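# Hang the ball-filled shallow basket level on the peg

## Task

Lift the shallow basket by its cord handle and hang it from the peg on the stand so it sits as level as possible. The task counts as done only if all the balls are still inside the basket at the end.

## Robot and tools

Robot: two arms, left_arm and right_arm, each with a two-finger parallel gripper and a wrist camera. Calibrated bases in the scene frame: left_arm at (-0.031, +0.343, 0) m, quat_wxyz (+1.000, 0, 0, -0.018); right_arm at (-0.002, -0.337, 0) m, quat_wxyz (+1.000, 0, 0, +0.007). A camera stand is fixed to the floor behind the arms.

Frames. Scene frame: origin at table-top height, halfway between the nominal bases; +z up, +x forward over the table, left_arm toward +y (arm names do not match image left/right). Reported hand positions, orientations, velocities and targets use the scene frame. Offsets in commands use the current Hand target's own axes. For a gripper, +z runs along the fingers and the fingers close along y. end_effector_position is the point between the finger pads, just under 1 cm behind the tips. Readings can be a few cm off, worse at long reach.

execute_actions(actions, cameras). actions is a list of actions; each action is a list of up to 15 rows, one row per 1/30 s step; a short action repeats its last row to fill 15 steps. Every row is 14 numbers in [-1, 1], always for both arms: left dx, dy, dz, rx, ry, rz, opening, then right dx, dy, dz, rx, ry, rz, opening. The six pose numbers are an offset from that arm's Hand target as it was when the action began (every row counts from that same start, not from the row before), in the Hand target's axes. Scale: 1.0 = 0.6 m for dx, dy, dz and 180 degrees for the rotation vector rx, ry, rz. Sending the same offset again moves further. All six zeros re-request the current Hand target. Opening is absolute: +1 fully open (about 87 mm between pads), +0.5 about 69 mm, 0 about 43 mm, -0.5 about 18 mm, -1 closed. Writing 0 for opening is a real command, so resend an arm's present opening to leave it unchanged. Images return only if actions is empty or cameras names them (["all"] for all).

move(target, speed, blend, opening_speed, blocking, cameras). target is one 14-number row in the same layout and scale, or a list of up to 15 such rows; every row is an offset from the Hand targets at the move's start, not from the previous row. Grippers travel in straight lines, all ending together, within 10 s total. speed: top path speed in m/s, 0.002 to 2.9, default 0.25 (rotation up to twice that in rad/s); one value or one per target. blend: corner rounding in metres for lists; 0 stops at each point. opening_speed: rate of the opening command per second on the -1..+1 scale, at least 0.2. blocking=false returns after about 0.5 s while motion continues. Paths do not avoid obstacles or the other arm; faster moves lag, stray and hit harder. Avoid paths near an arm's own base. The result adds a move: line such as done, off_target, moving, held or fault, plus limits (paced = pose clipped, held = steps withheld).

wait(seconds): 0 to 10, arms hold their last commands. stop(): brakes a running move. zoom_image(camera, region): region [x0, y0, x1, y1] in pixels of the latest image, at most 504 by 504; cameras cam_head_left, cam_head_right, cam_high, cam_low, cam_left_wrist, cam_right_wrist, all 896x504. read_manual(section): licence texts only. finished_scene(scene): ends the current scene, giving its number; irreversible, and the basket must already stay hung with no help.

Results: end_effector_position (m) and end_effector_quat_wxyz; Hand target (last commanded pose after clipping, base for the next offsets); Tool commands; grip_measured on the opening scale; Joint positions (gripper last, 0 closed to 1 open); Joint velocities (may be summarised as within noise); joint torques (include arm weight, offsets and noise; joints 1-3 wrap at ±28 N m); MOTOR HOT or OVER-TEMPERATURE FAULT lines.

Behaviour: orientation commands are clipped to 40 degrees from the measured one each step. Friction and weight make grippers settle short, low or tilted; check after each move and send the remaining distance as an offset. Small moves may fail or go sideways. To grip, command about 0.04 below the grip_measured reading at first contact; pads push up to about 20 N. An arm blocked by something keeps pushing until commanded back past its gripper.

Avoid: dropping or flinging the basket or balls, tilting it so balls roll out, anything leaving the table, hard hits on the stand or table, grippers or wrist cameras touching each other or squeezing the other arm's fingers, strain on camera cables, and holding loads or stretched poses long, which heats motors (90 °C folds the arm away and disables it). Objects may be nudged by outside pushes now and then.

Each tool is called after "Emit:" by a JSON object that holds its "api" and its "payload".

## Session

Emit:
{"api": "execute_actions", "payload": {"actions": [], "cameras": ["all"]}}

Scene clock: 0.00 s.
left_arm: end_effector_position=(+0.3336, +0.3137, +0.0521) grip_measured=+0.976 end_effector_quat_wxyz=(+0.605, +0.024, +0.795, -0.040) | right_arm: end_effector_position=(+0.3666, -0.3626, +0.0739) grip_measured=+1.000 end_effector_quat_wxyz=(+0.653, +0.063, +0.753, -0.039)
Joint positions: left_arm=[-0.027 1.535 0.244 1.022 0.031 -0.027 0.988] | right_arm=[-0.03 1.564 0.207 1.212 0.126 0.041 1]
Joint velocities: within noise
Joint torques (N m): no reading
Heat: left arm: 30 °C; right arm: 28 °C.
Hand target: left_arm +0.3381, +0.3134, +0.0604; +0.615, +0.024, +0.787, -0.040 | right_arm +0.3680, -0.3626, +0.0762; +0.656, +0.063, +0.751, -0.039
Tool commands: left_gripper/opening=+1.0 right_gripper/opening=+1.0
camera_calibration:
cam_left_wrist: T_world_to_cam=[[-0.109693, -0.992724, 0.0496612, 0.342334], [-0.905816, 0.0792696, -0.41619, 0.319207], [0.409226, -0.090637, -0.90792, 0.0817278], [0, 0, 0, 1]] pos_world=[0.293249, 0.321947, 0.190052]
cam_right_wrist: T_world_to_cam=[[-0.144276, -0.989523, -0.00542051, -0.309536], [-0.831293, 0.124173, -0.541787, 0.413992], [0.536784, -0.0736609, -0.840498, -0.0157291], [0, 0, 0, 1]] pos_world=[0.307933, -0.358858, 0.209398]

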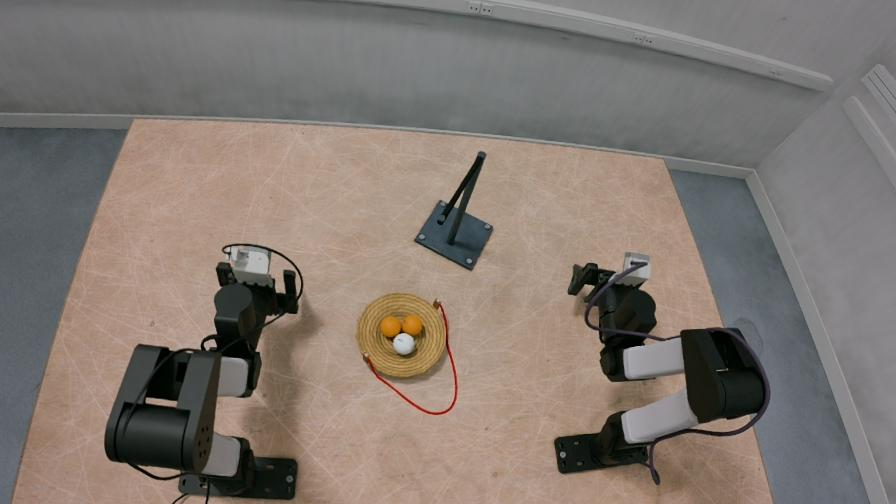

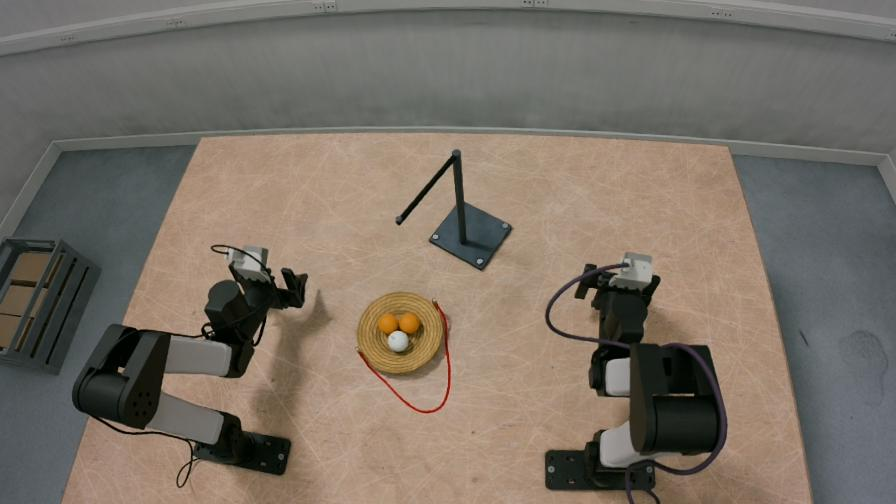

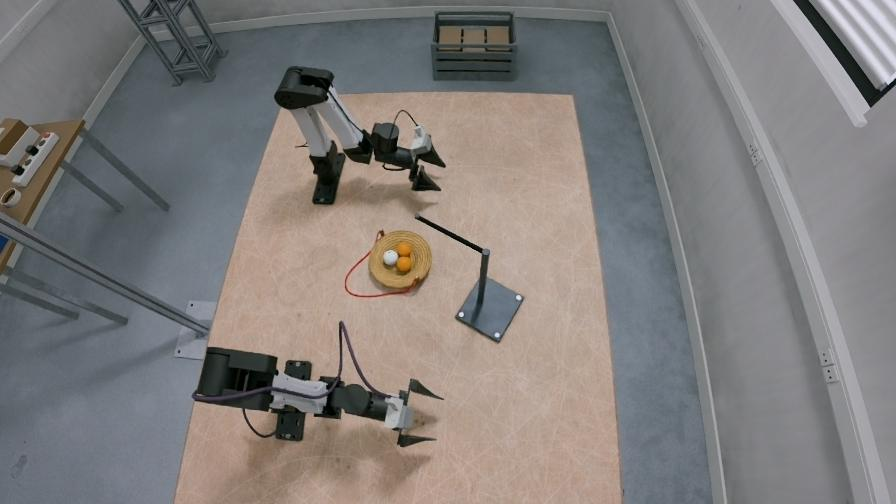

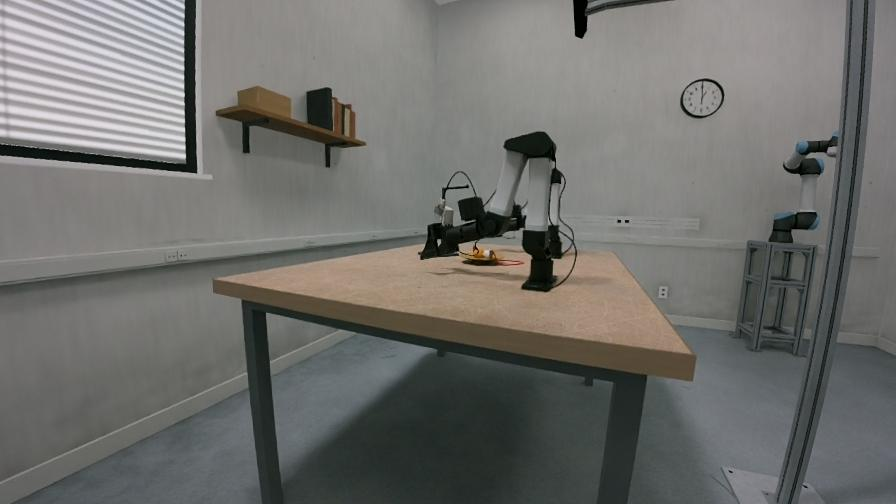

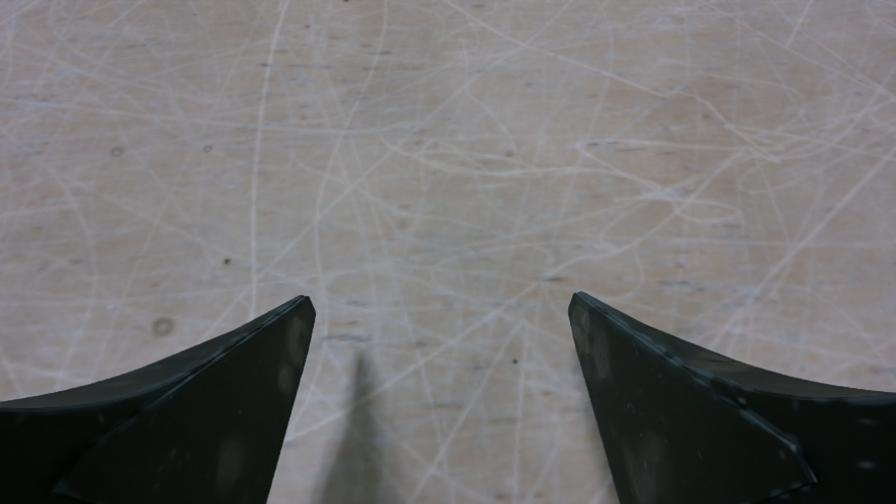

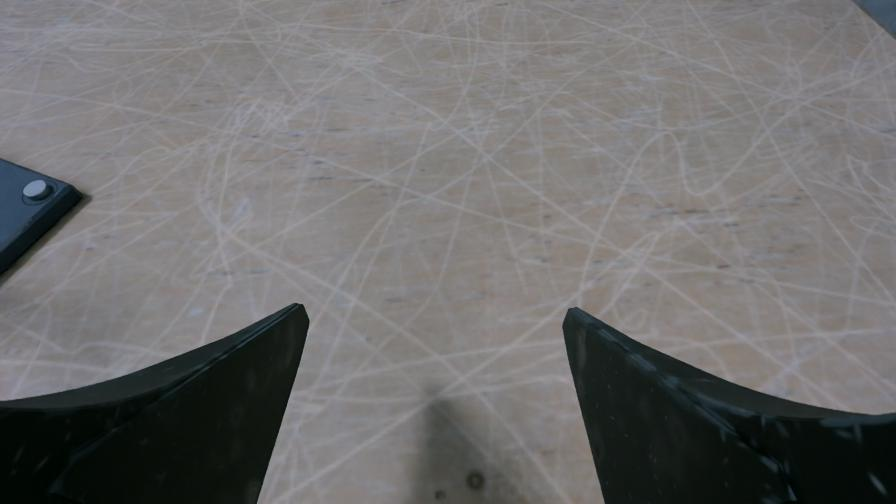

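Emit:
{"api": "zoom_image", "payload": {"camera": "cam_head_right", "region": [340, 280, 480, 425]}}

Emit:
{"api": "zoom_image", "payload": {"camera": "cam_head_left", "region": [340, 280, 480, 425]}}

Emit:
{"api": "zoom_image", "payload": {"camera": "cam_high", "region": [330, 210, 450, 310]}}

Scaled by 3.476 from the camera's 896x504 image, which has a finer 1280x720 frame.

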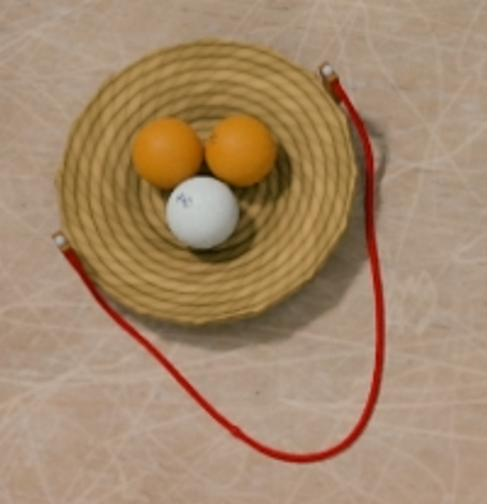

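Scaled by 3.476 from the camera's 896x504 image, which has a finer 1280x720 frame.

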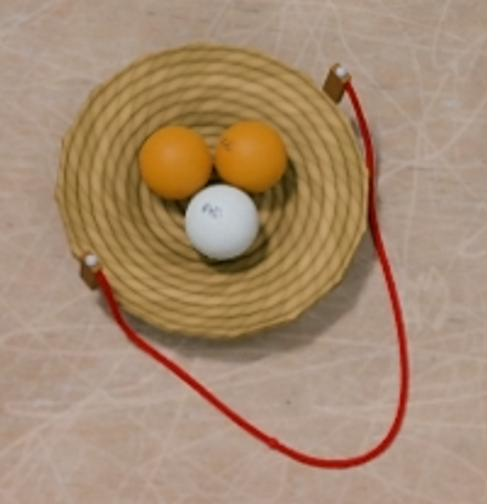

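Scaled by 4.200 from the camera's 896x504 image, which has a finer 1280x720 frame.

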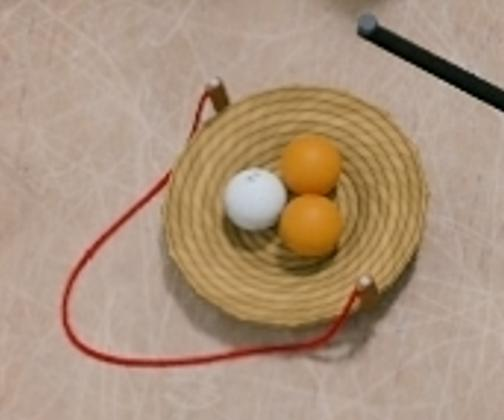

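Emit:
{"api": "move", "payload": {"target": [[0, 0, 0, 0, 0, 0, 1, -0.1755, 0.1503, -0.2123, -0.0785, 0.3435, -0.0737, 0.2], [0, 0, 0, 0, 0, 0, 1, -0.0824, 0.4118, -0.4767, -0.3244, 0.3571, -0.3507, 0.2], [0, 0, 0, 0, 0, 0, 1, -0.0054, 0.4879, -0.5338, -0.5499, 0.1975, -0.5831, 0.2]], "speed": [0.35, 0.35, 0.35], "blend": [0.05, 0.03, 0], "cameras": ["cam_right_wrist", "cam_head_right"]}}

Scene clock: 292.30 s.
left_arm: end_effector_position=(+0.3336, +0.3137, +0.0521) grip_measured=+0.976 end_effector_quat_wxyz=(+0.605, +0.024, +0.795, -0.040) | right_arm: end_effector_position=(+0.1001, -0.0293, +0.1410) grip_measured=+0.200 end_effector_quat_wxyz=(-0.032, +0.901, -0.430, -0.036)
Joint positions: left_arm=[-0.027 1.535 0.244 1.022 0.031 -0.027 0.988] | right_arm=[1.307 1.789 1.637 -1.341 -0.059 -0.927 0.6]
Joint torques (N m): left_arm=[-0.18 -5.34 5.04 1.81 0.08 -0.27] | right_arm=[0.39 -4.9 4.26 0.5 -0.15 -0.13]
Heat: left arm: 39 °C; right arm: 35 °C.
Hand target: left_arm +0.3381, +0.3134, +0.0604; +0.615, +0.024, +0.787, -0.040 | right_arm +0.0967, -0.0281, +0.1304; -0.018, +0.906, -0.422, -0.040
Off the commanded pose: left_arm 0.009 m, 2 deg | right_arm 0.011 m, 2 deg.
move: off_target (right_arm)
camera_calibration:
cam_right_wrist: T_world_to_cam=[[0.766674, 0.641324, 0.0302311, -0.0663209], [0.44827, -0.568408, 0.689903, -0.134662], [0.459635, -0.515379, -0.72327, 0.186647], [0, 0, 0, 1]] pos_world=[0.0254222, 0.0621839, 0.229905]
Images, in order (width x height): cam_head_right 896x504, cam_right_wrist 896x504.

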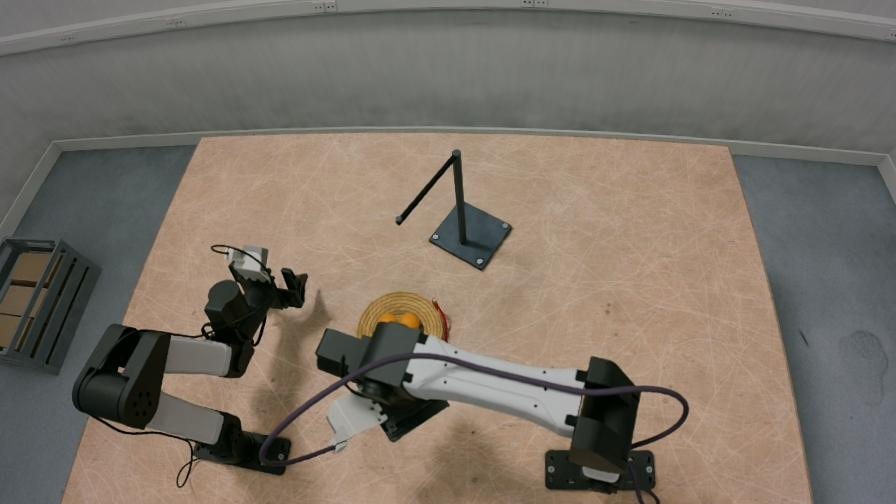

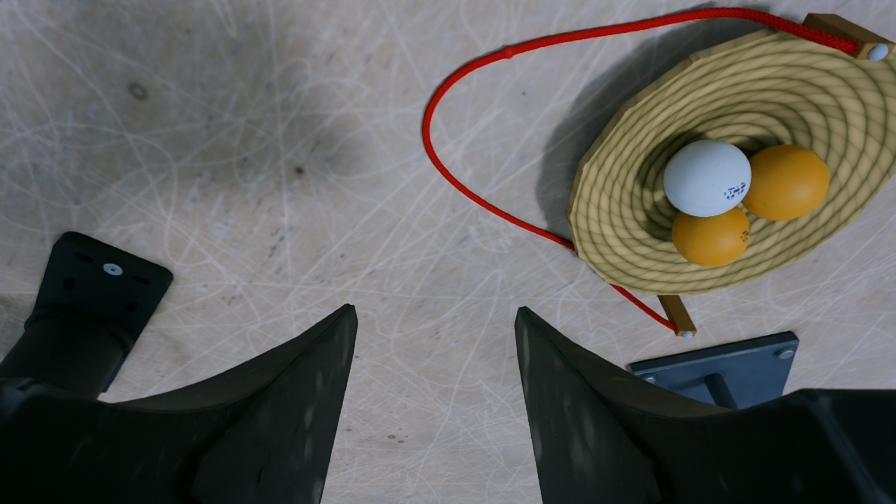

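Emit:
{"api": "move", "payload": {"target": [0, 0, 0, 0, 0, 0, 1, 0.0183, 0.0036, 0.1965, 0, 0, 0, 0.2], "speed": 0.12, "cameras": ["cam_right_wrist"]}}

Scene clock: 323.10 s.
left_arm: end_effector_position=(+0.3336, +0.3137, +0.0521) grip_measured=+0.976 end_effector_quat_wxyz=(+0.605, +0.024, +0.795, -0.040) | right_arm: end_effector_position=(+0.1000, -0.0293, +0.0206) grip_measured=+0.200 end_effector_quat_wxyz=(-0.028, +0.902, -0.430, -0.036)
Joint positions: left_arm=[-0.027 1.535 0.244 1.022 0.031 -0.027 0.988] | right_arm=[1.307 1.863 1.244 -0.882 -0.059 -0.928 0.6]
Joint torques (N m): left_arm=[-0.27 -5.34 5.08 1.82 0.06 -0.25] | right_arm=[0.66 -5.42 4.42 0.48 -0.16 -0.11]
Heat: left arm: 39 °C; right arm: 32 °C.
Hand target: left_arm +0.3381, +0.3134, +0.0604; +0.615, +0.024, +0.787, -0.040 | right_arm +0.0954, -0.0301, +0.0120; -0.018, +0.906, -0.422, -0.040
Off the commanded pose: left_arm 0.009 m, 2 deg | right_arm 0.010 m, 2 deg.
move: done
camera_calibration:
cam_right_wrist: T_world_to_cam=[[0.766458, 0.641883, 0.0229869, -0.0622918], [0.450482, -0.562731, 0.693108, -0.0515999], [0.45783, -0.520883, -0.720467, 0.0995248], [0, 0, 0, 1]] pos_world=[0.0254234, 0.0627879, 0.108901]
Images, in order (width x height): cam_right_wrist 896x504.

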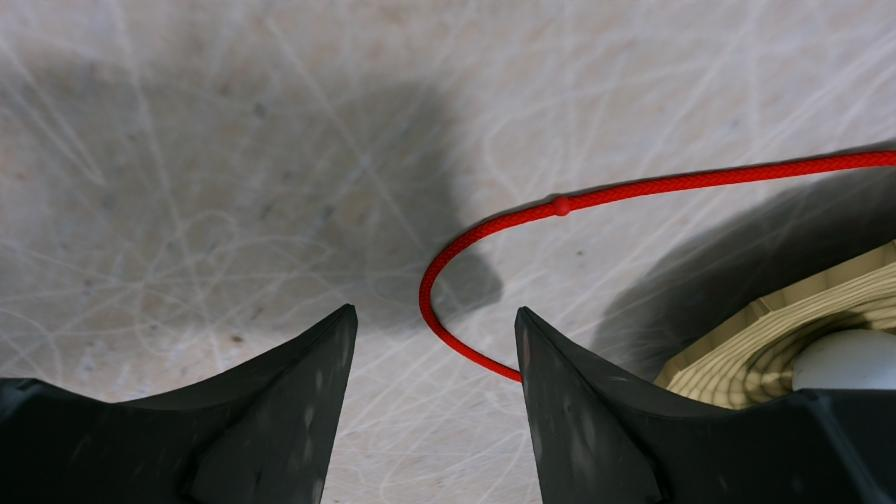

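Emit:
{"api": "move", "payload": {"target": [[0, 0, 0, 0, 0, 0, 1, 0.0013, 0, 0.0149, 0, 0, 0, 0.2], [0, 0, 0, 0, 0, 0, 1, 0.0013, 0, 0.0149, 0, 0, 0, -0.95]], "speed": 0.08, "opening_speed": 1.5, "cameras": ["cam_right_wrist"]}}

Scene clock: 336.03 s.
left_arm: end_effector_position=(+0.3336, +0.3137, +0.0521) grip_measured=+0.976 end_effector_quat_wxyz=(+0.605, +0.024, +0.795, -0.040) | right_arm: end_effector_position=(+0.1003, -0.0280, +0.0129) grip_measured=-0.948 end_effector_quat_wxyz=(-0.031, +0.902, -0.430, -0.036)
Joint positions: left_arm=[-0.027 1.535 0.244 1.022 0.031 -0.027 0.988] | right_arm=[1.307 1.874 1.226 -0.848 -0.059 -0.928 0.026]
Joint torques (N m): left_arm=[-0.28 -5.41 5.05 1.81 0.11 -0.25] | right_arm=[0.65 -5.22 4.18 0.49 -0.15 -0.11]
Heat: left arm: 40 °C; right arm: 32 °C.
Hand target: left_arm +0.3381, +0.3134, +0.0604; +0.615, +0.024, +0.787, -0.040 | right_arm +0.0954, -0.0301, +0.0030; -0.018, +0.906, -0.422, -0.040
Off the commanded pose: left_arm 0.009 m, 2 deg | right_arm 0.011 m, 2 deg.
move: off_target (right_arm); target 2's new opening was sent with right_arm's hand 0.011 m and 2 deg from that target
camera_calibration:
cam_right_wrist: T_world_to_cam=[[0.766415, 0.641764, 0.0273313, -0.0632214], [0.449559, -0.566297, 0.6908, -0.0456982], [0.458808, -0.517153, -0.722529, 0.0945387], [0, 0, 0, 1]] pos_world=[0.0256228, 0.0635854, 0.101603]
Images, in order (width x height): cam_right_wrist 896x504.

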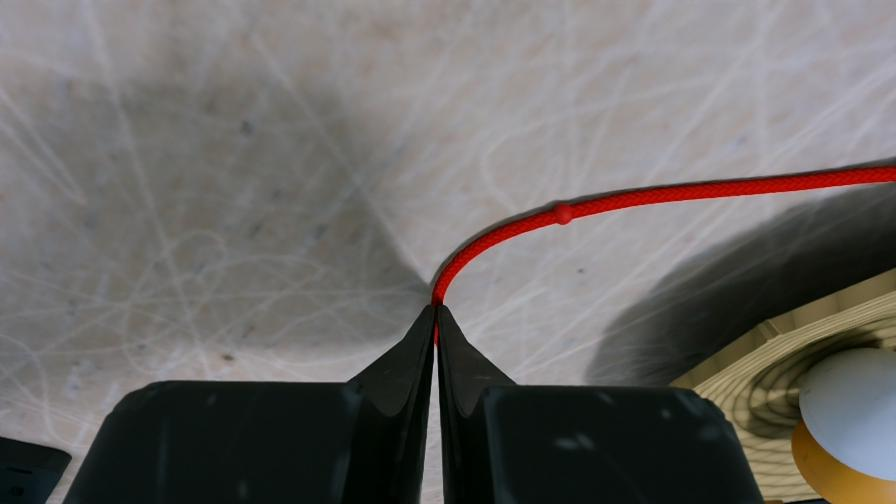

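Emit:
{"api": "move", "payload": {"target": [[0, 0, 0, 0, 0, 0, 1, 0, 0, 0, 0, 0, 0, -0.4], [0, 0, 0, 0, 0, 0, 1, 0.0012, 0, 0.0125, 0, 0, 0, -0.4], [0, 0, 0, 0, 0, 0, 1, 0.0012, 0, 0.0125, 0, 0, 0, -1]], "speed": 0.06, "opening_speed": 1.5, "cameras": ["cam_right_wrist"]}}

Scene clock: 345.57 s.
left_arm: end_effector_position=(+0.3336, +0.3137, +0.0521) grip_measured=+0.976 end_effector_quat_wxyz=(+0.605, +0.024, +0.795, -0.040) | right_arm: end_effector_position=(+0.0997, -0.0279, +0.0099) grip_measured=-0.902 end_effector_quat_wxyz=(-0.031, +0.902, -0.429, -0.037)
Joint positions: left_arm=[-0.027 1.535 0.244 1.022 0.031 -0.027 0.988] | right_arm=[1.308 1.877 1.217 -0.834 -0.061 -0.928 0.049]
Joint torques (N m): left_arm=[-0.2 -5.3 5.11 1.78 0.07 -0.28] | right_arm=[0.53 -4.64 3.56 0.63 -0.13 -0.11]
Heat: left arm: 40 °C; right arm: 32 °C.
Hand target: left_arm +0.3381, +0.3134, +0.0604; +0.615, +0.024, +0.787, -0.040 | right_arm +0.0955, -0.0301, -0.0045; -0.018, +0.906, -0.422, -0.040
Off the commanded pose: left_arm 0.009 m, 2 deg | right_arm 0.015 m, 2 deg.
move: off_target (right_arm); target 3's new opening was sent with right_arm's hand 0.015 m and 2 deg from that target
camera_calibration:
cam_right_wrist: T_world_to_cam=[[0.765611, 0.642699, 0.0279, -0.0627156], [0.450794, -0.566936, 0.689469, -0.0434105], [0.458938, -0.515288, -0.723778, 0.0927412], [0, 0, 0, 1]] pos_world=[0.0250225, 0.0634846, 0.098804]
Images, in order (width x height): cam_right_wrist 896x504.

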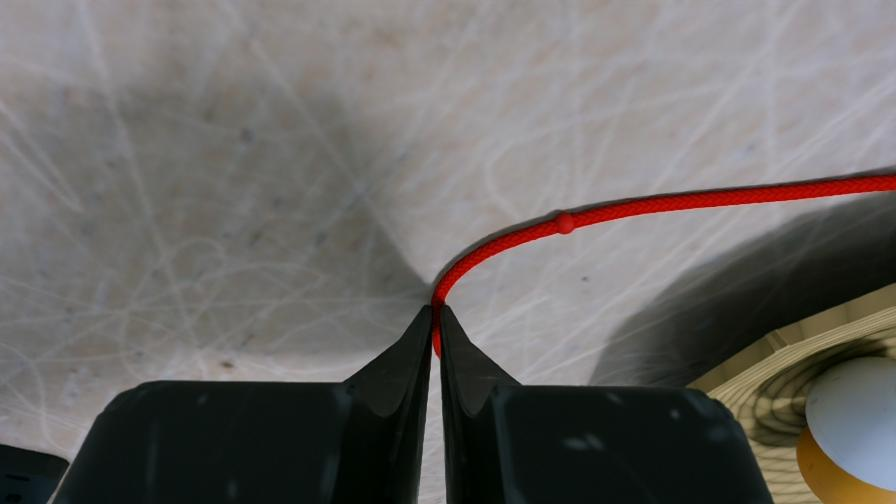

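Emit:
{"api": "move", "payload": {"target": [[-0.0683, 0.431, -0.2082, -0.2426, 0, -0.0605, 1, -0.0214, 0.0497, -0.0759, 0.0048, 0, 0.0553, -1], [-0.0683, 0.431, -0.2082, -0.2426, 0, -0.0605, 1, -0.1024, 0.0234, -0.0688, 0.0121, 0, 0.1384, -1], [-0.0683, 0.431, -0.2082, -0.2426, 0, -0.0605, 1, -0.1744, -0.0227, -0.0625, 0.0387, -0.0533, 0.2192, -1], [-0.0683, 0.431, -0.2082, -0.2426, 0, -0.0605, 1, -0.2321, -0.0859, -0.0575, 0.0794, -0.1024, 0.2966, -1], [-0.0683, 0.431, -0.2082, -0.2426, 0, -0.0605, 1, -0.2794, -0.1459, -0.0533, 0.1144, -0.1221, 0.3628, -1]], "speed": [0.2, 0.15, 0.15, 0.15, 0.15], "blend": [0.02, 0.02, 0.02, 0.02, 0], "cameras": ["cam_right_wrist", "cam_head_right", "cam_head_left", "cam_high"]}}

Scene clock: 417.03 s.
left_arm: end_effector_position=(+0.2445, +0.5744, +0.1080) grip_measured=+0.976 end_effector_quat_wxyz=(+0.564, -0.282, +0.752, +0.189) | right_arm: end_effector_position=(+0.0586, +0.1429, +0.0447) grip_measured=-0.902 end_effector_quat_wxyz=(+0.217, -0.503, +0.826, +0.132)
Joint positions: left_arm=[0.754 1.189 0.37 0.522 0.034 -0.025 0.988] | right_arm=[1.47 2.115 1.652 -0.628 0.189 0.345 0.049]
Joint torques (N m): left_arm=[0.29 -2.77 8.96 1.67 0.04 -0.17] | right_arm=[0.65 -7.16 8.36 1.16 0.23 0.19]
Heat: left arm: 41 °C; right arm: 33 °C.
Hand target: left_arm +0.2496, +0.5829, +0.1212; +0.574, -0.279, +0.744, +0.198 | right_arm +0.0569, +0.1519, +0.0420; +0.222, -0.498, +0.828, +0.134
Off the commanded pose: left_arm 0.017 m, 2 deg | right_arm 0.010 m, 1 deg.
move: off_target (left_arm)
camera_calibration:
cam_right_wrist: T_world_to_cam=[[0.894846, -0.446252, 0.0104643, 0.00683247], [-0.423632, -0.841633, 0.334948, 0.15443], [-0.140664, -0.30416, -0.942179, 0.23952], [0, 0, 0, 1]] pos_world=[0.0929996, 0.205875, 0.173873]
Images, in order (width x height): cam_head_left 896x504, cam_head_right 896x504, cam_high 896x504, cam_right_wrist 896x504.

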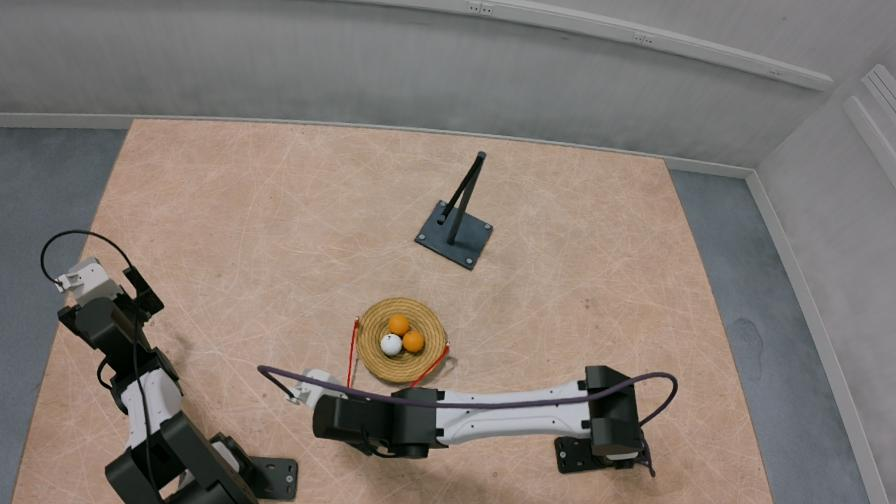

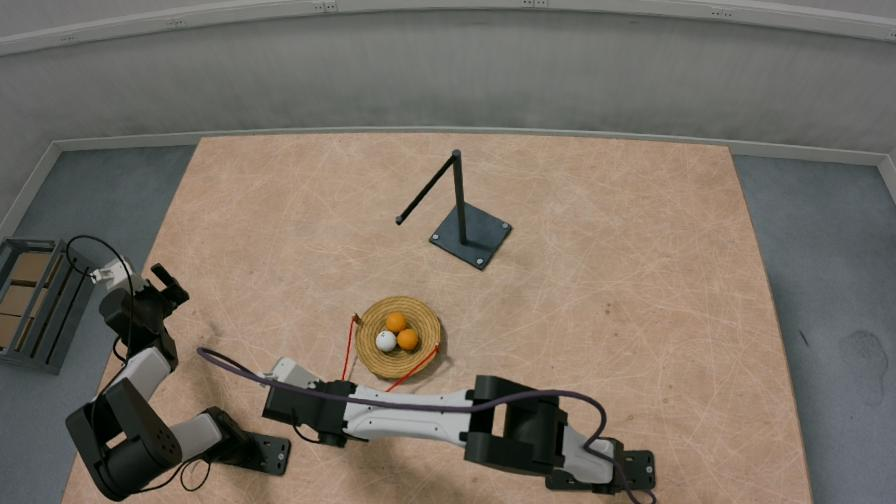

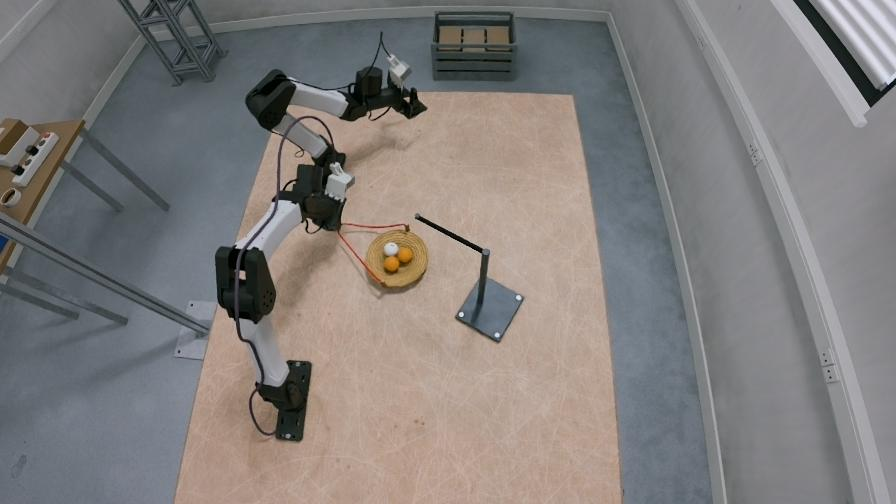

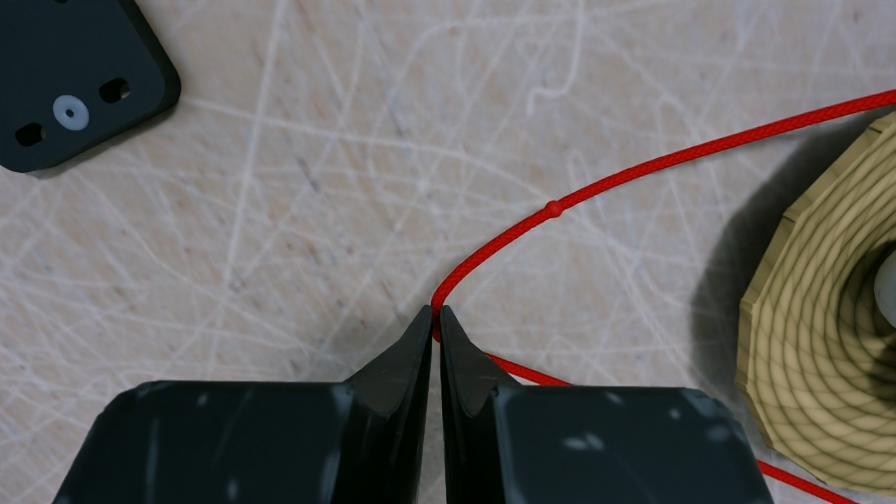

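Emit:
{"api": "move", "payload": {"target": [[0, 0, 0, 0, 0, 0, 1, -0.0116, 0.0317, 0.0067, 0, 0, 0, -1], [0, 0, 0, 0, 0, 0, 1, 0.0151, 0.0117, 0.0529, 0, -0.1111, 0, -1]], "speed": [0.06, 0.12], "blend": [0, 0], "cameras": ["cam_right_wrist", "cam_head_left", "cam_head_right"]}}

Scene clock: 442.37 s.
left_arm: end_effector_position=(+0.2445, +0.5744, +0.1080) grip_measured=+0.976 end_effector_quat_wxyz=(+0.564, -0.282, +0.752, +0.189) | right_arm: end_effector_position=(+0.0552, +0.1683, +0.0156) grip_measured=-0.902 end_effector_quat_wxyz=(+0.363, -0.460, +0.778, +0.226)
Joint positions: left_arm=[0.754 1.189 0.37 0.522 0.034 -0.025 0.988] | right_arm=[1.538 2.052 1.23 0.081 0.353 0.329 0.049]
Joint torques (N m): left_arm=[0.24 -2.77 9.03 1.7 0.06 -0.19] | right_arm=[0.28 -8.75 4.14 1.55 0.2 -0.09]
Heat: left arm: 42 °C; right arm: 35 °C.
Hand target: left_arm +0.2496, +0.5829, +0.1212; +0.574, -0.279, +0.744, +0.198 | right_arm +0.0544, +0.1623, +0.0100; +0.362, -0.467, +0.777, +0.218
Off the commanded pose: left_arm 0.017 m, 2 deg | right_arm 0.008 m, 1 deg.
move: off_target (left_arm)
camera_calibration:
cam_right_wrist: T_world_to_cam=[[0.884765, -0.466029, -0.00287569, 0.0255879], [-0.465901, -0.884339, -0.0296782, 0.199194], [0.0112878, 0.027598, -0.999555, 0.155937], [0, 0, 0, 1]] pos_world=[0.0684051, 0.183776, 0.161853]
Images, in order (width x height): cam_head_left 896x504, cam_head_right 896x504, cam_right_wrist 896x504.

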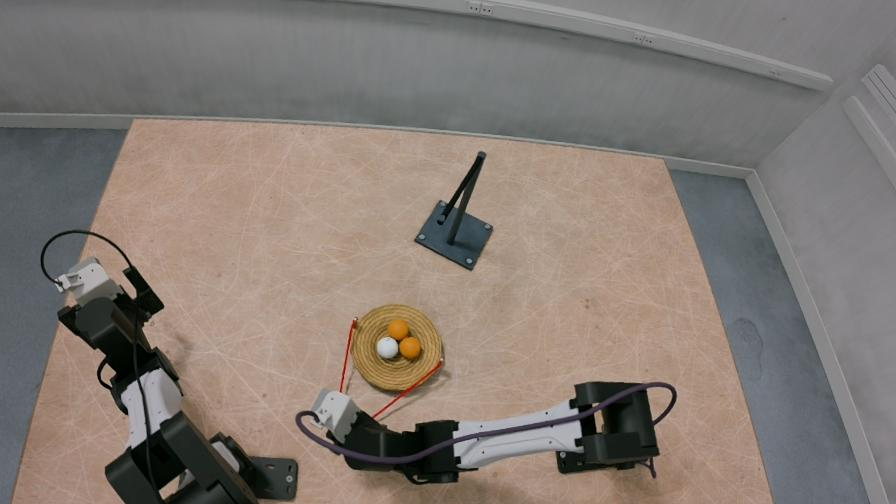

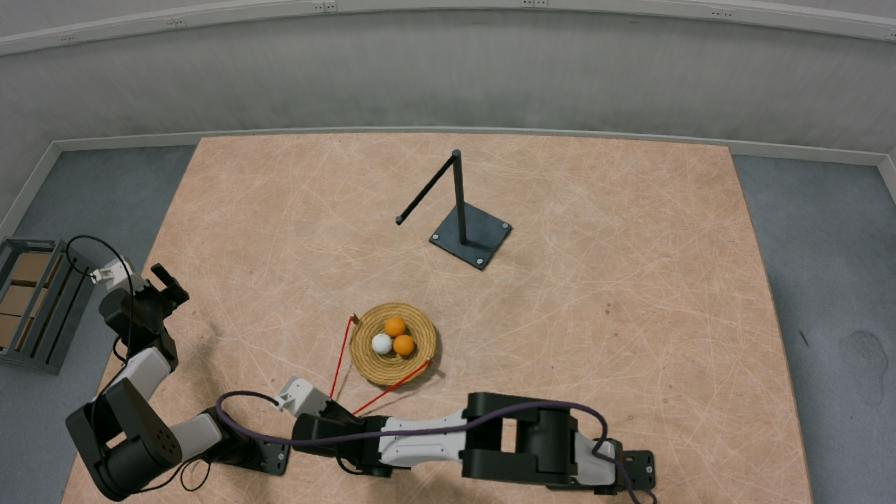

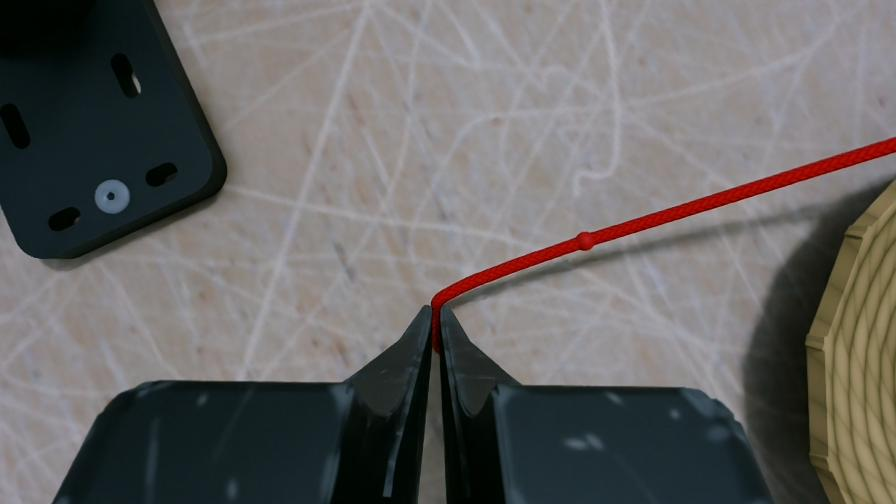

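Emit:
{"api": "move", "payload": {"target": [[0, 0, 0, 0, 0, 0, 1, 0.0041, 0, 0.0034, 0, 0, 0, -1], [0, 0, 0, 0, 0, 0, 1, 0.0041, 0, 0.0034, 0, 0, 0, -0.2]], "speed": [0.06, 0.06], "opening_speed": 1.0, "cameras": ["cam_right_wrist"]}}

Scene clock: 454.60 s.
left_arm: end_effector_position=(+0.2445, +0.5744, +0.1080) grip_measured=+0.976 end_effector_quat_wxyz=(+0.564, -0.282, +0.752, +0.189) | right_arm: end_effector_position=(+0.0554, +0.1689, +0.0154) grip_measured=-0.200 end_effector_quat_wxyz=(+0.366, -0.458, +0.777, +0.229)
Joint positions: left_arm=[0.754 1.189 0.37 0.522 0.034 -0.025 0.988] | right_arm=[1.538 2.052 1.223 0.096 0.353 0.328 0.4]
Joint torques (N m): left_arm=[0.32 -2.84 8.95 1.73 0.03 -0.18] | right_arm=[0.28 -8.25 4.33 1.54 0.2 -0.1]
Heat: left arm: 42 °C; right arm: 37 °C.
Hand target: left_arm +0.2496, +0.5829, +0.1212; +0.574, -0.279, +0.744, +0.198 | right_arm +0.0544, +0.1622, +0.0067; +0.362, -0.467, +0.777, +0.218
Off the commanded pose: left_arm 0.017 m, 2 deg | right_arm 0.011 m, 2 deg.
move: off_target (left_arm, right_arm); target 2's new opening was sent with right_arm's hand 0.011 m and 2 deg from that target
camera_calibration:
cam_right_wrist: T_world_to_cam=[[0.884646, -0.466225, -0.00595869, 0.0258969], [-0.466103, -0.883938, -0.0374404, 0.199948], [0.0121885, 0.0358988, -0.999281, 0.154421], [0, 0, 0, 1]] pos_world=[0.0684045, 0.183271, 0.161951]
Images, in order (width x height): cam_right_wrist 896x504.

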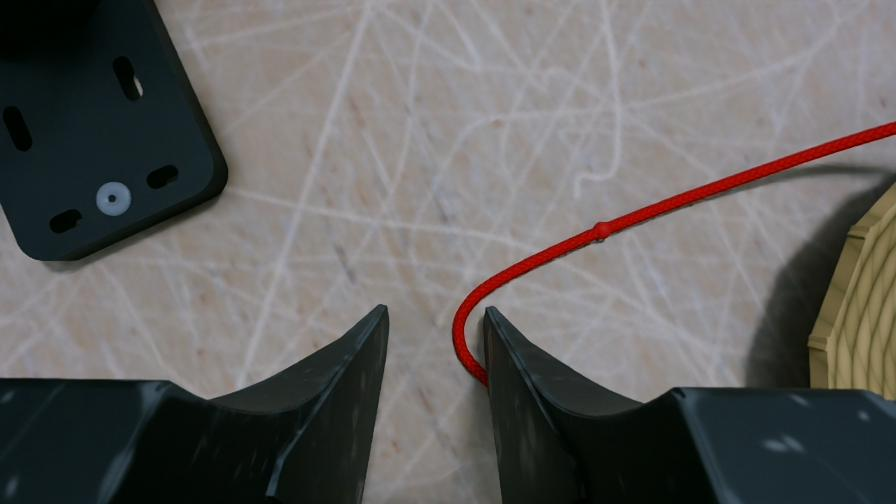

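Emit:
{"api": "move", "payload": {"target": [0, 0, 0, 0, 0, 0, 1, 0.0045, -0.0134, 0.0037, 0, 0, 0, -0.2], "speed": [0.06], "cameras": ["cam_right_wrist"]}}

Scene clock: 479.33 s.
left_arm: end_effector_position=(+0.2445, +0.5744, +0.1079) grip_measured=+0.976 end_effector_quat_wxyz=(+0.564, -0.282, +0.753, +0.189) | right_arm: end_effector_position=(+0.0570, +0.1702, +0.0150) grip_measured=-0.200 end_effector_quat_wxyz=(+0.373, -0.458, +0.772, +0.235)
Joint positions: left_arm=[0.754 1.189 0.37 0.522 0.034 -0.025 0.988] | right_arm=[1.536 2.052 1.204 0.137 0.353 0.318 0.4]
Joint torques (N m): left_arm=[0.36 -2.82 9.06 1.69 0.04 -0.19] | right_arm=[-1.13 -8.46 3.86 1.41 0.08 -0.11]
Heat: left arm: 42 °C; right arm: 40 °C.
Hand target: left_arm +0.2496, +0.5829, +0.1211; +0.573, -0.279, +0.744, +0.198 | right_arm +0.0616, +0.1584, +0.0032; +0.362, -0.467, +0.777, +0.218
Off the commanded pose: left_arm 0.017 m, 2 deg | right_arm 0.017 m, 3 deg.
move: off_target (left_arm, right_arm)
camera_calibration:
cam_right_wrist: T_world_to_cam=[[0.886702, -0.462278, -0.00762189, 0.024251], [-0.461913, -0.885053, -0.0576016, 0.201967], [0.0198822, 0.0545961, -0.998311, 0.150182], [0, 0, 0, 1]] pos_world=[0.0688016, 0.181762, 0.161747]
Images, in order (width x height): cam_right_wrist 896x504.

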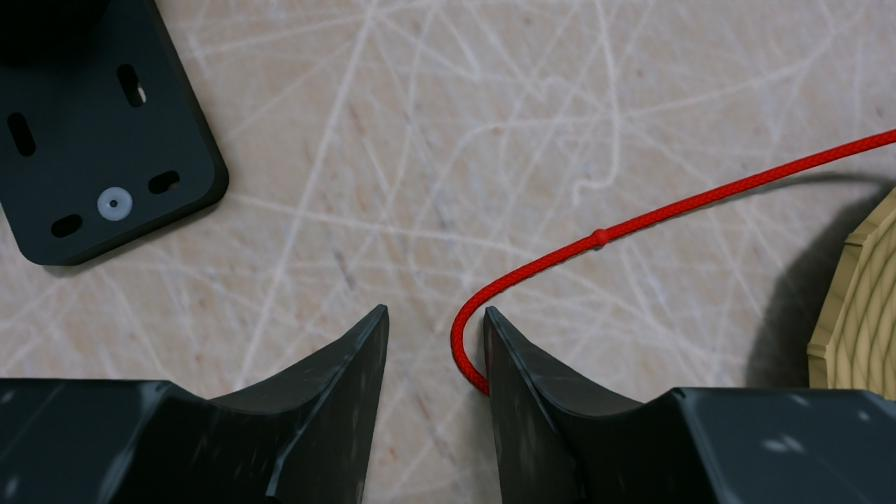

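Emit:
{"api": "move", "payload": {"target": [[0, 0, 0, 0, 0, 0, 1, -0.0429, -0.0025, -0.0397, 0, 0, 0, -0.2], [0, 0, 0, 0, 0, 0, 1, -0.0025, -0.0025, -0.0057, 0, 0, 0, -0.2]], "speed": [0.08, 0.08], "cameras": ["cam_right_wrist"]}}

Scene clock: 494.50 s.
left_arm: end_effector_position=(+0.2445, +0.5744, +0.1079) grip_measured=+0.976 end_effector_quat_wxyz=(+0.564, -0.282, +0.753, +0.189) | right_arm: end_effector_position=(+0.0600, +0.1603, +0.0208) grip_measured=-0.200 end_effector_quat_wxyz=(+0.369, -0.460, +0.776, +0.226)
Joint positions: left_arm=[0.754 1.189 0.37 0.522 0.034 -0.025 0.988] | right_arm=[1.53 2.015 1.188 0.097 0.353 0.315 0.4]
Joint torques (N m): left_arm=[0.43 -2.76 9.01 1.7 0.07 -0.2] | right_arm=[-0.69 -6.68 4.57 1.67 0.06 -0.11]
Heat: left arm: 43 °C; right arm: 41 °C.
Hand target: left_arm +0.2496, +0.5829, +0.1211; +0.573, -0.279, +0.744, +0.198 | right_arm +0.0620, +0.1563, +0.0066; +0.362, -0.467, +0.777, +0.218
Off the commanded pose: left_arm 0.017 m, 2 deg | right_arm 0.015 m, 2 deg.
move: off_target (left_arm, right_arm)
camera_calibration:
cam_right_wrist: T_world_to_cam=[[0.884492, -0.466549, 0.00242434, 0.0176279], [-0.466083, -0.883818, -0.0403946, 0.194691], [0.0209888, 0.0345988, -0.999181, 0.159663], [0, 0, 0, 1]] pos_world=[0.0717995, 0.174772, 0.167354]
Images, in order (width x height): cam_right_wrist 896x504.

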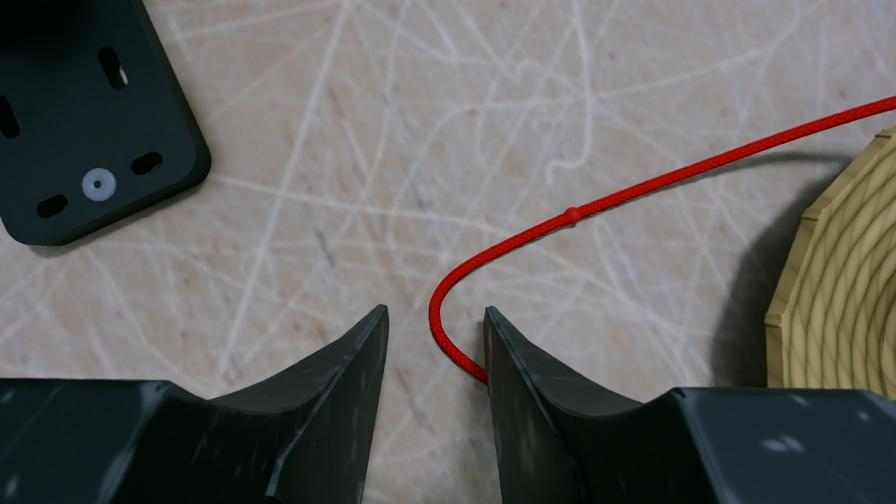

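Emit:
{"api": "move", "payload": {"target": [0, 0, 0, 0, 0, 0, 1, 0.0042, 0, 0.0158, 0, 0, 0, -0.2], "speed": [0.06], "cameras": ["cam_right_wrist"]}}

Scene clock: 503.97 s.
left_arm: end_effector_position=(+0.2445, +0.5744, +0.1079) grip_measured=+0.976 end_effector_quat_wxyz=(+0.564, -0.282, +0.753, +0.189) | right_arm: end_effector_position=(+0.0622, +0.1646, +0.0153) grip_measured=-0.200 end_effector_quat_wxyz=(+0.372, -0.458, +0.774, +0.230)
Joint positions: left_arm=[0.754 1.189 0.37 0.522 0.034 -0.025 0.988] | right_arm=[1.525 2.038 1.188 0.132 0.351 0.311 0.4]
Joint torques (N m): left_arm=[0.24 -2.88 9.09 1.71 0.05 -0.17] | right_arm=[-0.84 -6.11 5.55 1.53 0.04 -0.08]
Heat: left arm: 43 °C; right arm: 39 °C.
Hand target: left_arm +0.2496, +0.5829, +0.1211; +0.573, -0.279, +0.744, +0.198 | right_arm +0.0647, +0.1613, -0.0013; +0.362, -0.467, +0.777, +0.218
Off the commanded pose: left_arm 0.017 m, 2 deg | right_arm 0.017 m, 2 deg.
move: off_target (left_arm, right_arm)
camera_calibration:
cam_right_wrist: T_world_to_cam=[[0.884352, -0.466818, -0.00118081, 0.0178602], [-0.466263, -0.883172, -0.0510483, 0.199368], [0.0227874, 0.0456953, -0.998695, 0.15205], [0, 0, 0, 1]] pos_world=[0.0736985, 0.177466, 0.162051]
Images, in order (width x height): cam_right_wrist 896x504.

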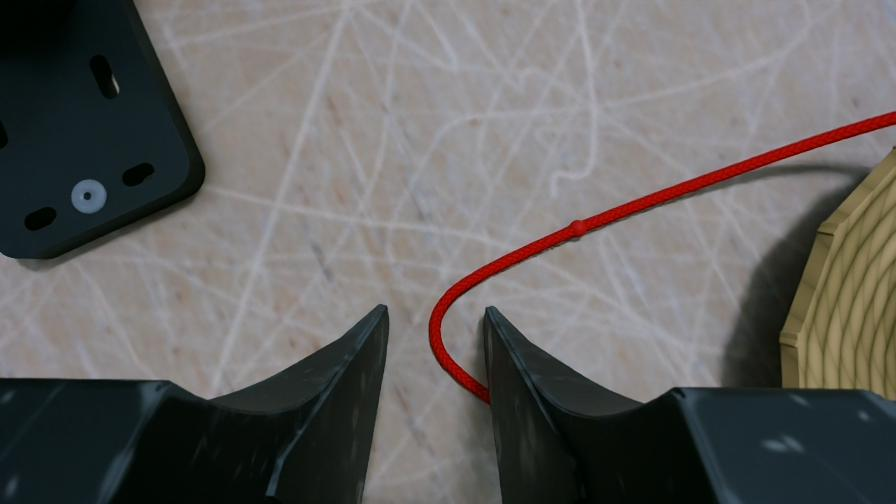

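Emit:
{"api": "move", "payload": {"target": [0, 0, 0, 0, 0, 0, 1, 0, 0, 0, 0, 0, 0, -1], "opening_speed": 1.5, "cameras": ["cam_right_wrist"]}}

Scene clock: 513.53 s.
left_arm: end_effector_position=(+0.2445, +0.5744, +0.1079) grip_measured=+0.976 end_effector_quat_wxyz=(+0.564, -0.282, +0.753, +0.189) | right_arm: end_effector_position=(+0.0637, +0.1645, +0.0153) grip_measured=-0.912 end_effector_quat_wxyz=(+0.373, -0.457, +0.774, +0.230)
Joint positions: left_arm=[0.754 1.189 0.37 0.522 0.034 -0.025 0.988] | right_arm=[1.522 2.038 1.188 0.133 0.35 0.31 0.044]
Joint torques (N m): left_arm=[0.27 -2.76 8.98 1.7 0.03 -0.18] | right_arm=[-0.55 -6.01 5.57 1.55 0.04 -0.09]
Heat: left arm: 43 °C; right arm: 38 °C.
Hand target: left_arm +0.2496, +0.5829, +0.1211; +0.573, -0.279, +0.744, +0.198 | right_arm +0.0647, +0.1613, -0.0013; +0.362, -0.467, +0.777, +0.218
Off the commanded pose: left_arm 0.017 m, 2 deg | right_arm 0.017 m, 2 deg.
move: off_target (left_arm, right_arm)
camera_calibration:
cam_right_wrist: T_world_to_cam=[[0.883378, -0.468661, -0.0007075, 0.0167642], [-0.468078, -0.8822, -0.0512442, 0.199886], [0.023392, 0.0455991, -0.998686, 0.151996], [0, 0, 0, 1]] pos_world=[0.0751975, 0.177265, 0.162051]
Images, in order (width x height): cam_right_wrist 896x504.

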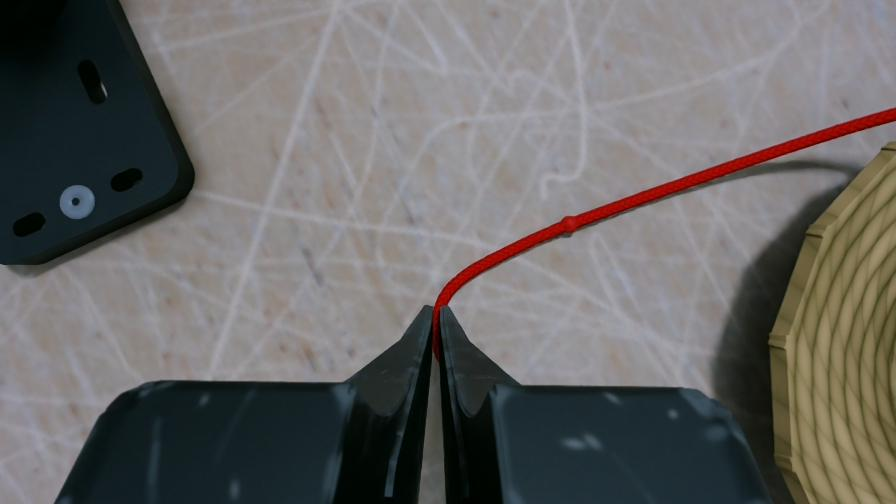

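Emit:
{"api": "move", "payload": {"target": [[0, 0, 0, 0, 0, 0, 1, -0.1314, -0.0461, -0.1061, 0, 0, 0, -1], [0, 0, 0, 0, 0, 0, 1, -0.3326, -0.2869, -0.3124, 0, 0, 0, -1]], "speed": [0.12, 0.13], "blend": [0.03, 0], "cameras": ["cam_right_wrist", "cam_head_right", "cam_head_left"]}}

Scene clock: 527.20 s.
left_arm: end_effector_position=(+0.2445, +0.5744, +0.1079) grip_measured=+0.976 end_effector_quat_wxyz=(+0.564, -0.282, +0.753, +0.189) | right_arm: end_effector_position=(+0.2099, +0.0675, +0.2574) grip_measured=-0.912 end_effector_quat_wxyz=(+0.352, -0.464, +0.785, +0.209)
Joint positions: left_arm=[0.754 1.189 0.37 0.522 0.034 -0.025 0.988] | right_arm=[1.079 1.715 1.795 -0.807 0.017 0.017 0.044]
Joint torques (N m): left_arm=[0.28 -2.82 9.03 1.68 0.04 -0.16] | right_arm=[-0.44 -7.47 8.39 1.5 -0.11 -0.12]
Heat: left arm: 43 °C; right arm: 38 °C.
Hand target: left_arm +0.2496, +0.5829, +0.1211; +0.573, -0.279, +0.744, +0.198 | right_arm +0.2099, +0.0671, +0.2720; +0.362, -0.467, +0.777, +0.218
Off the commanded pose: left_arm 0.017 m, 2 deg | right_arm 0.014 m, 2 deg.
move: off_target (left_arm, right_arm)
camera_calibration:
cam_right_wrist: T_world_to_cam=[[0.881648, -0.47174, 0.0126289, -0.160551], [-0.471867, -0.88161, 0.0102558, 0.180119], [0.00629569, -0.0150012, -0.999868, 0.402738], [0, 0, 0, 1]] pos_world=[0.224006, 0.0890978, 0.402865]
Images, in order (width x height): cam_head_left 896x504, cam_head_right 896x504, cam_right_wrist 896x504.

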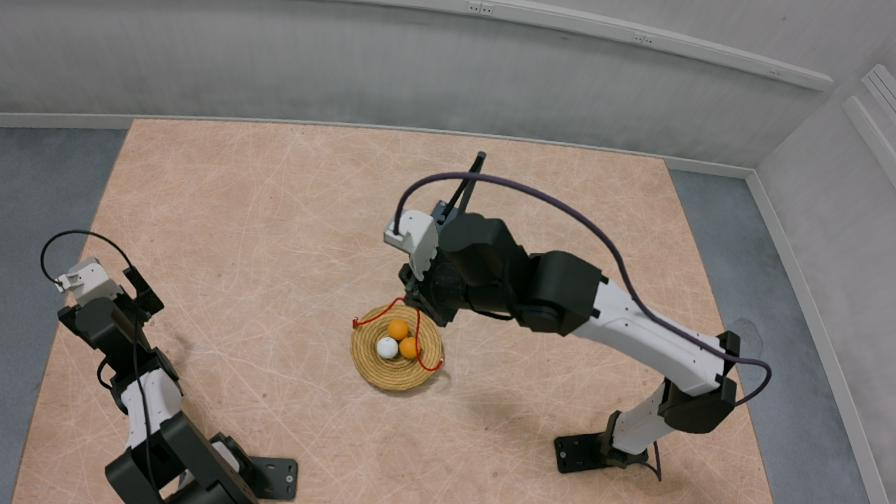

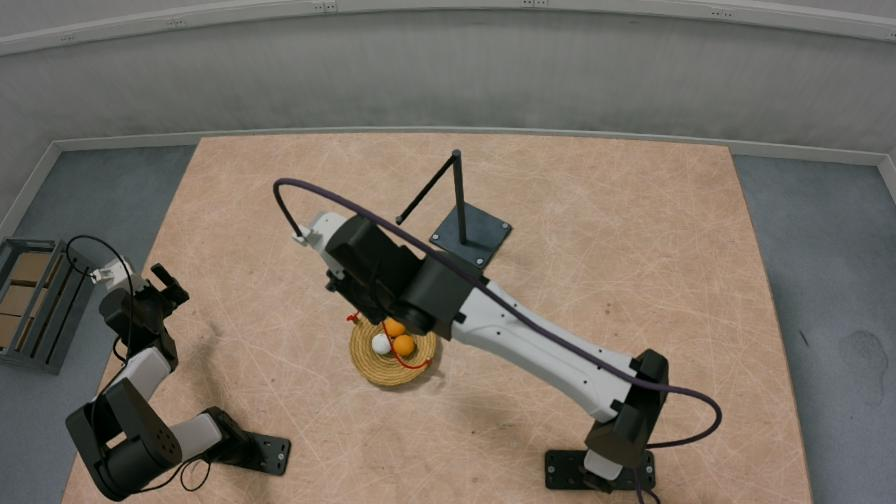

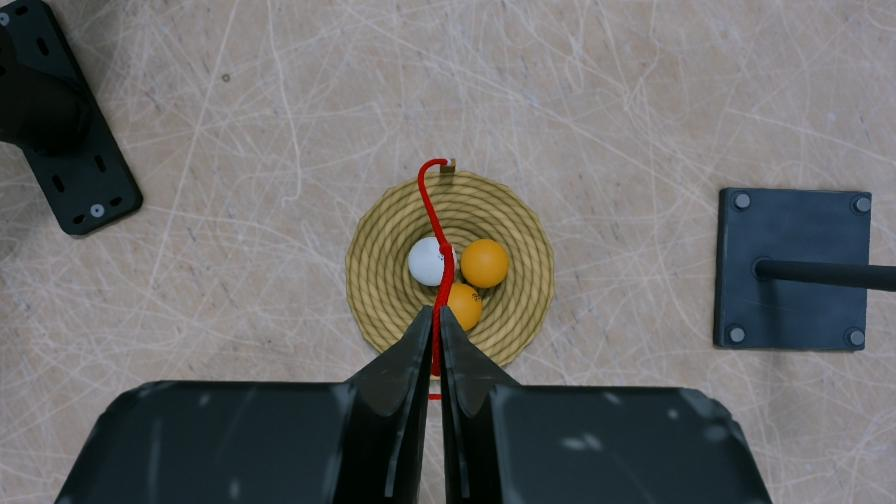

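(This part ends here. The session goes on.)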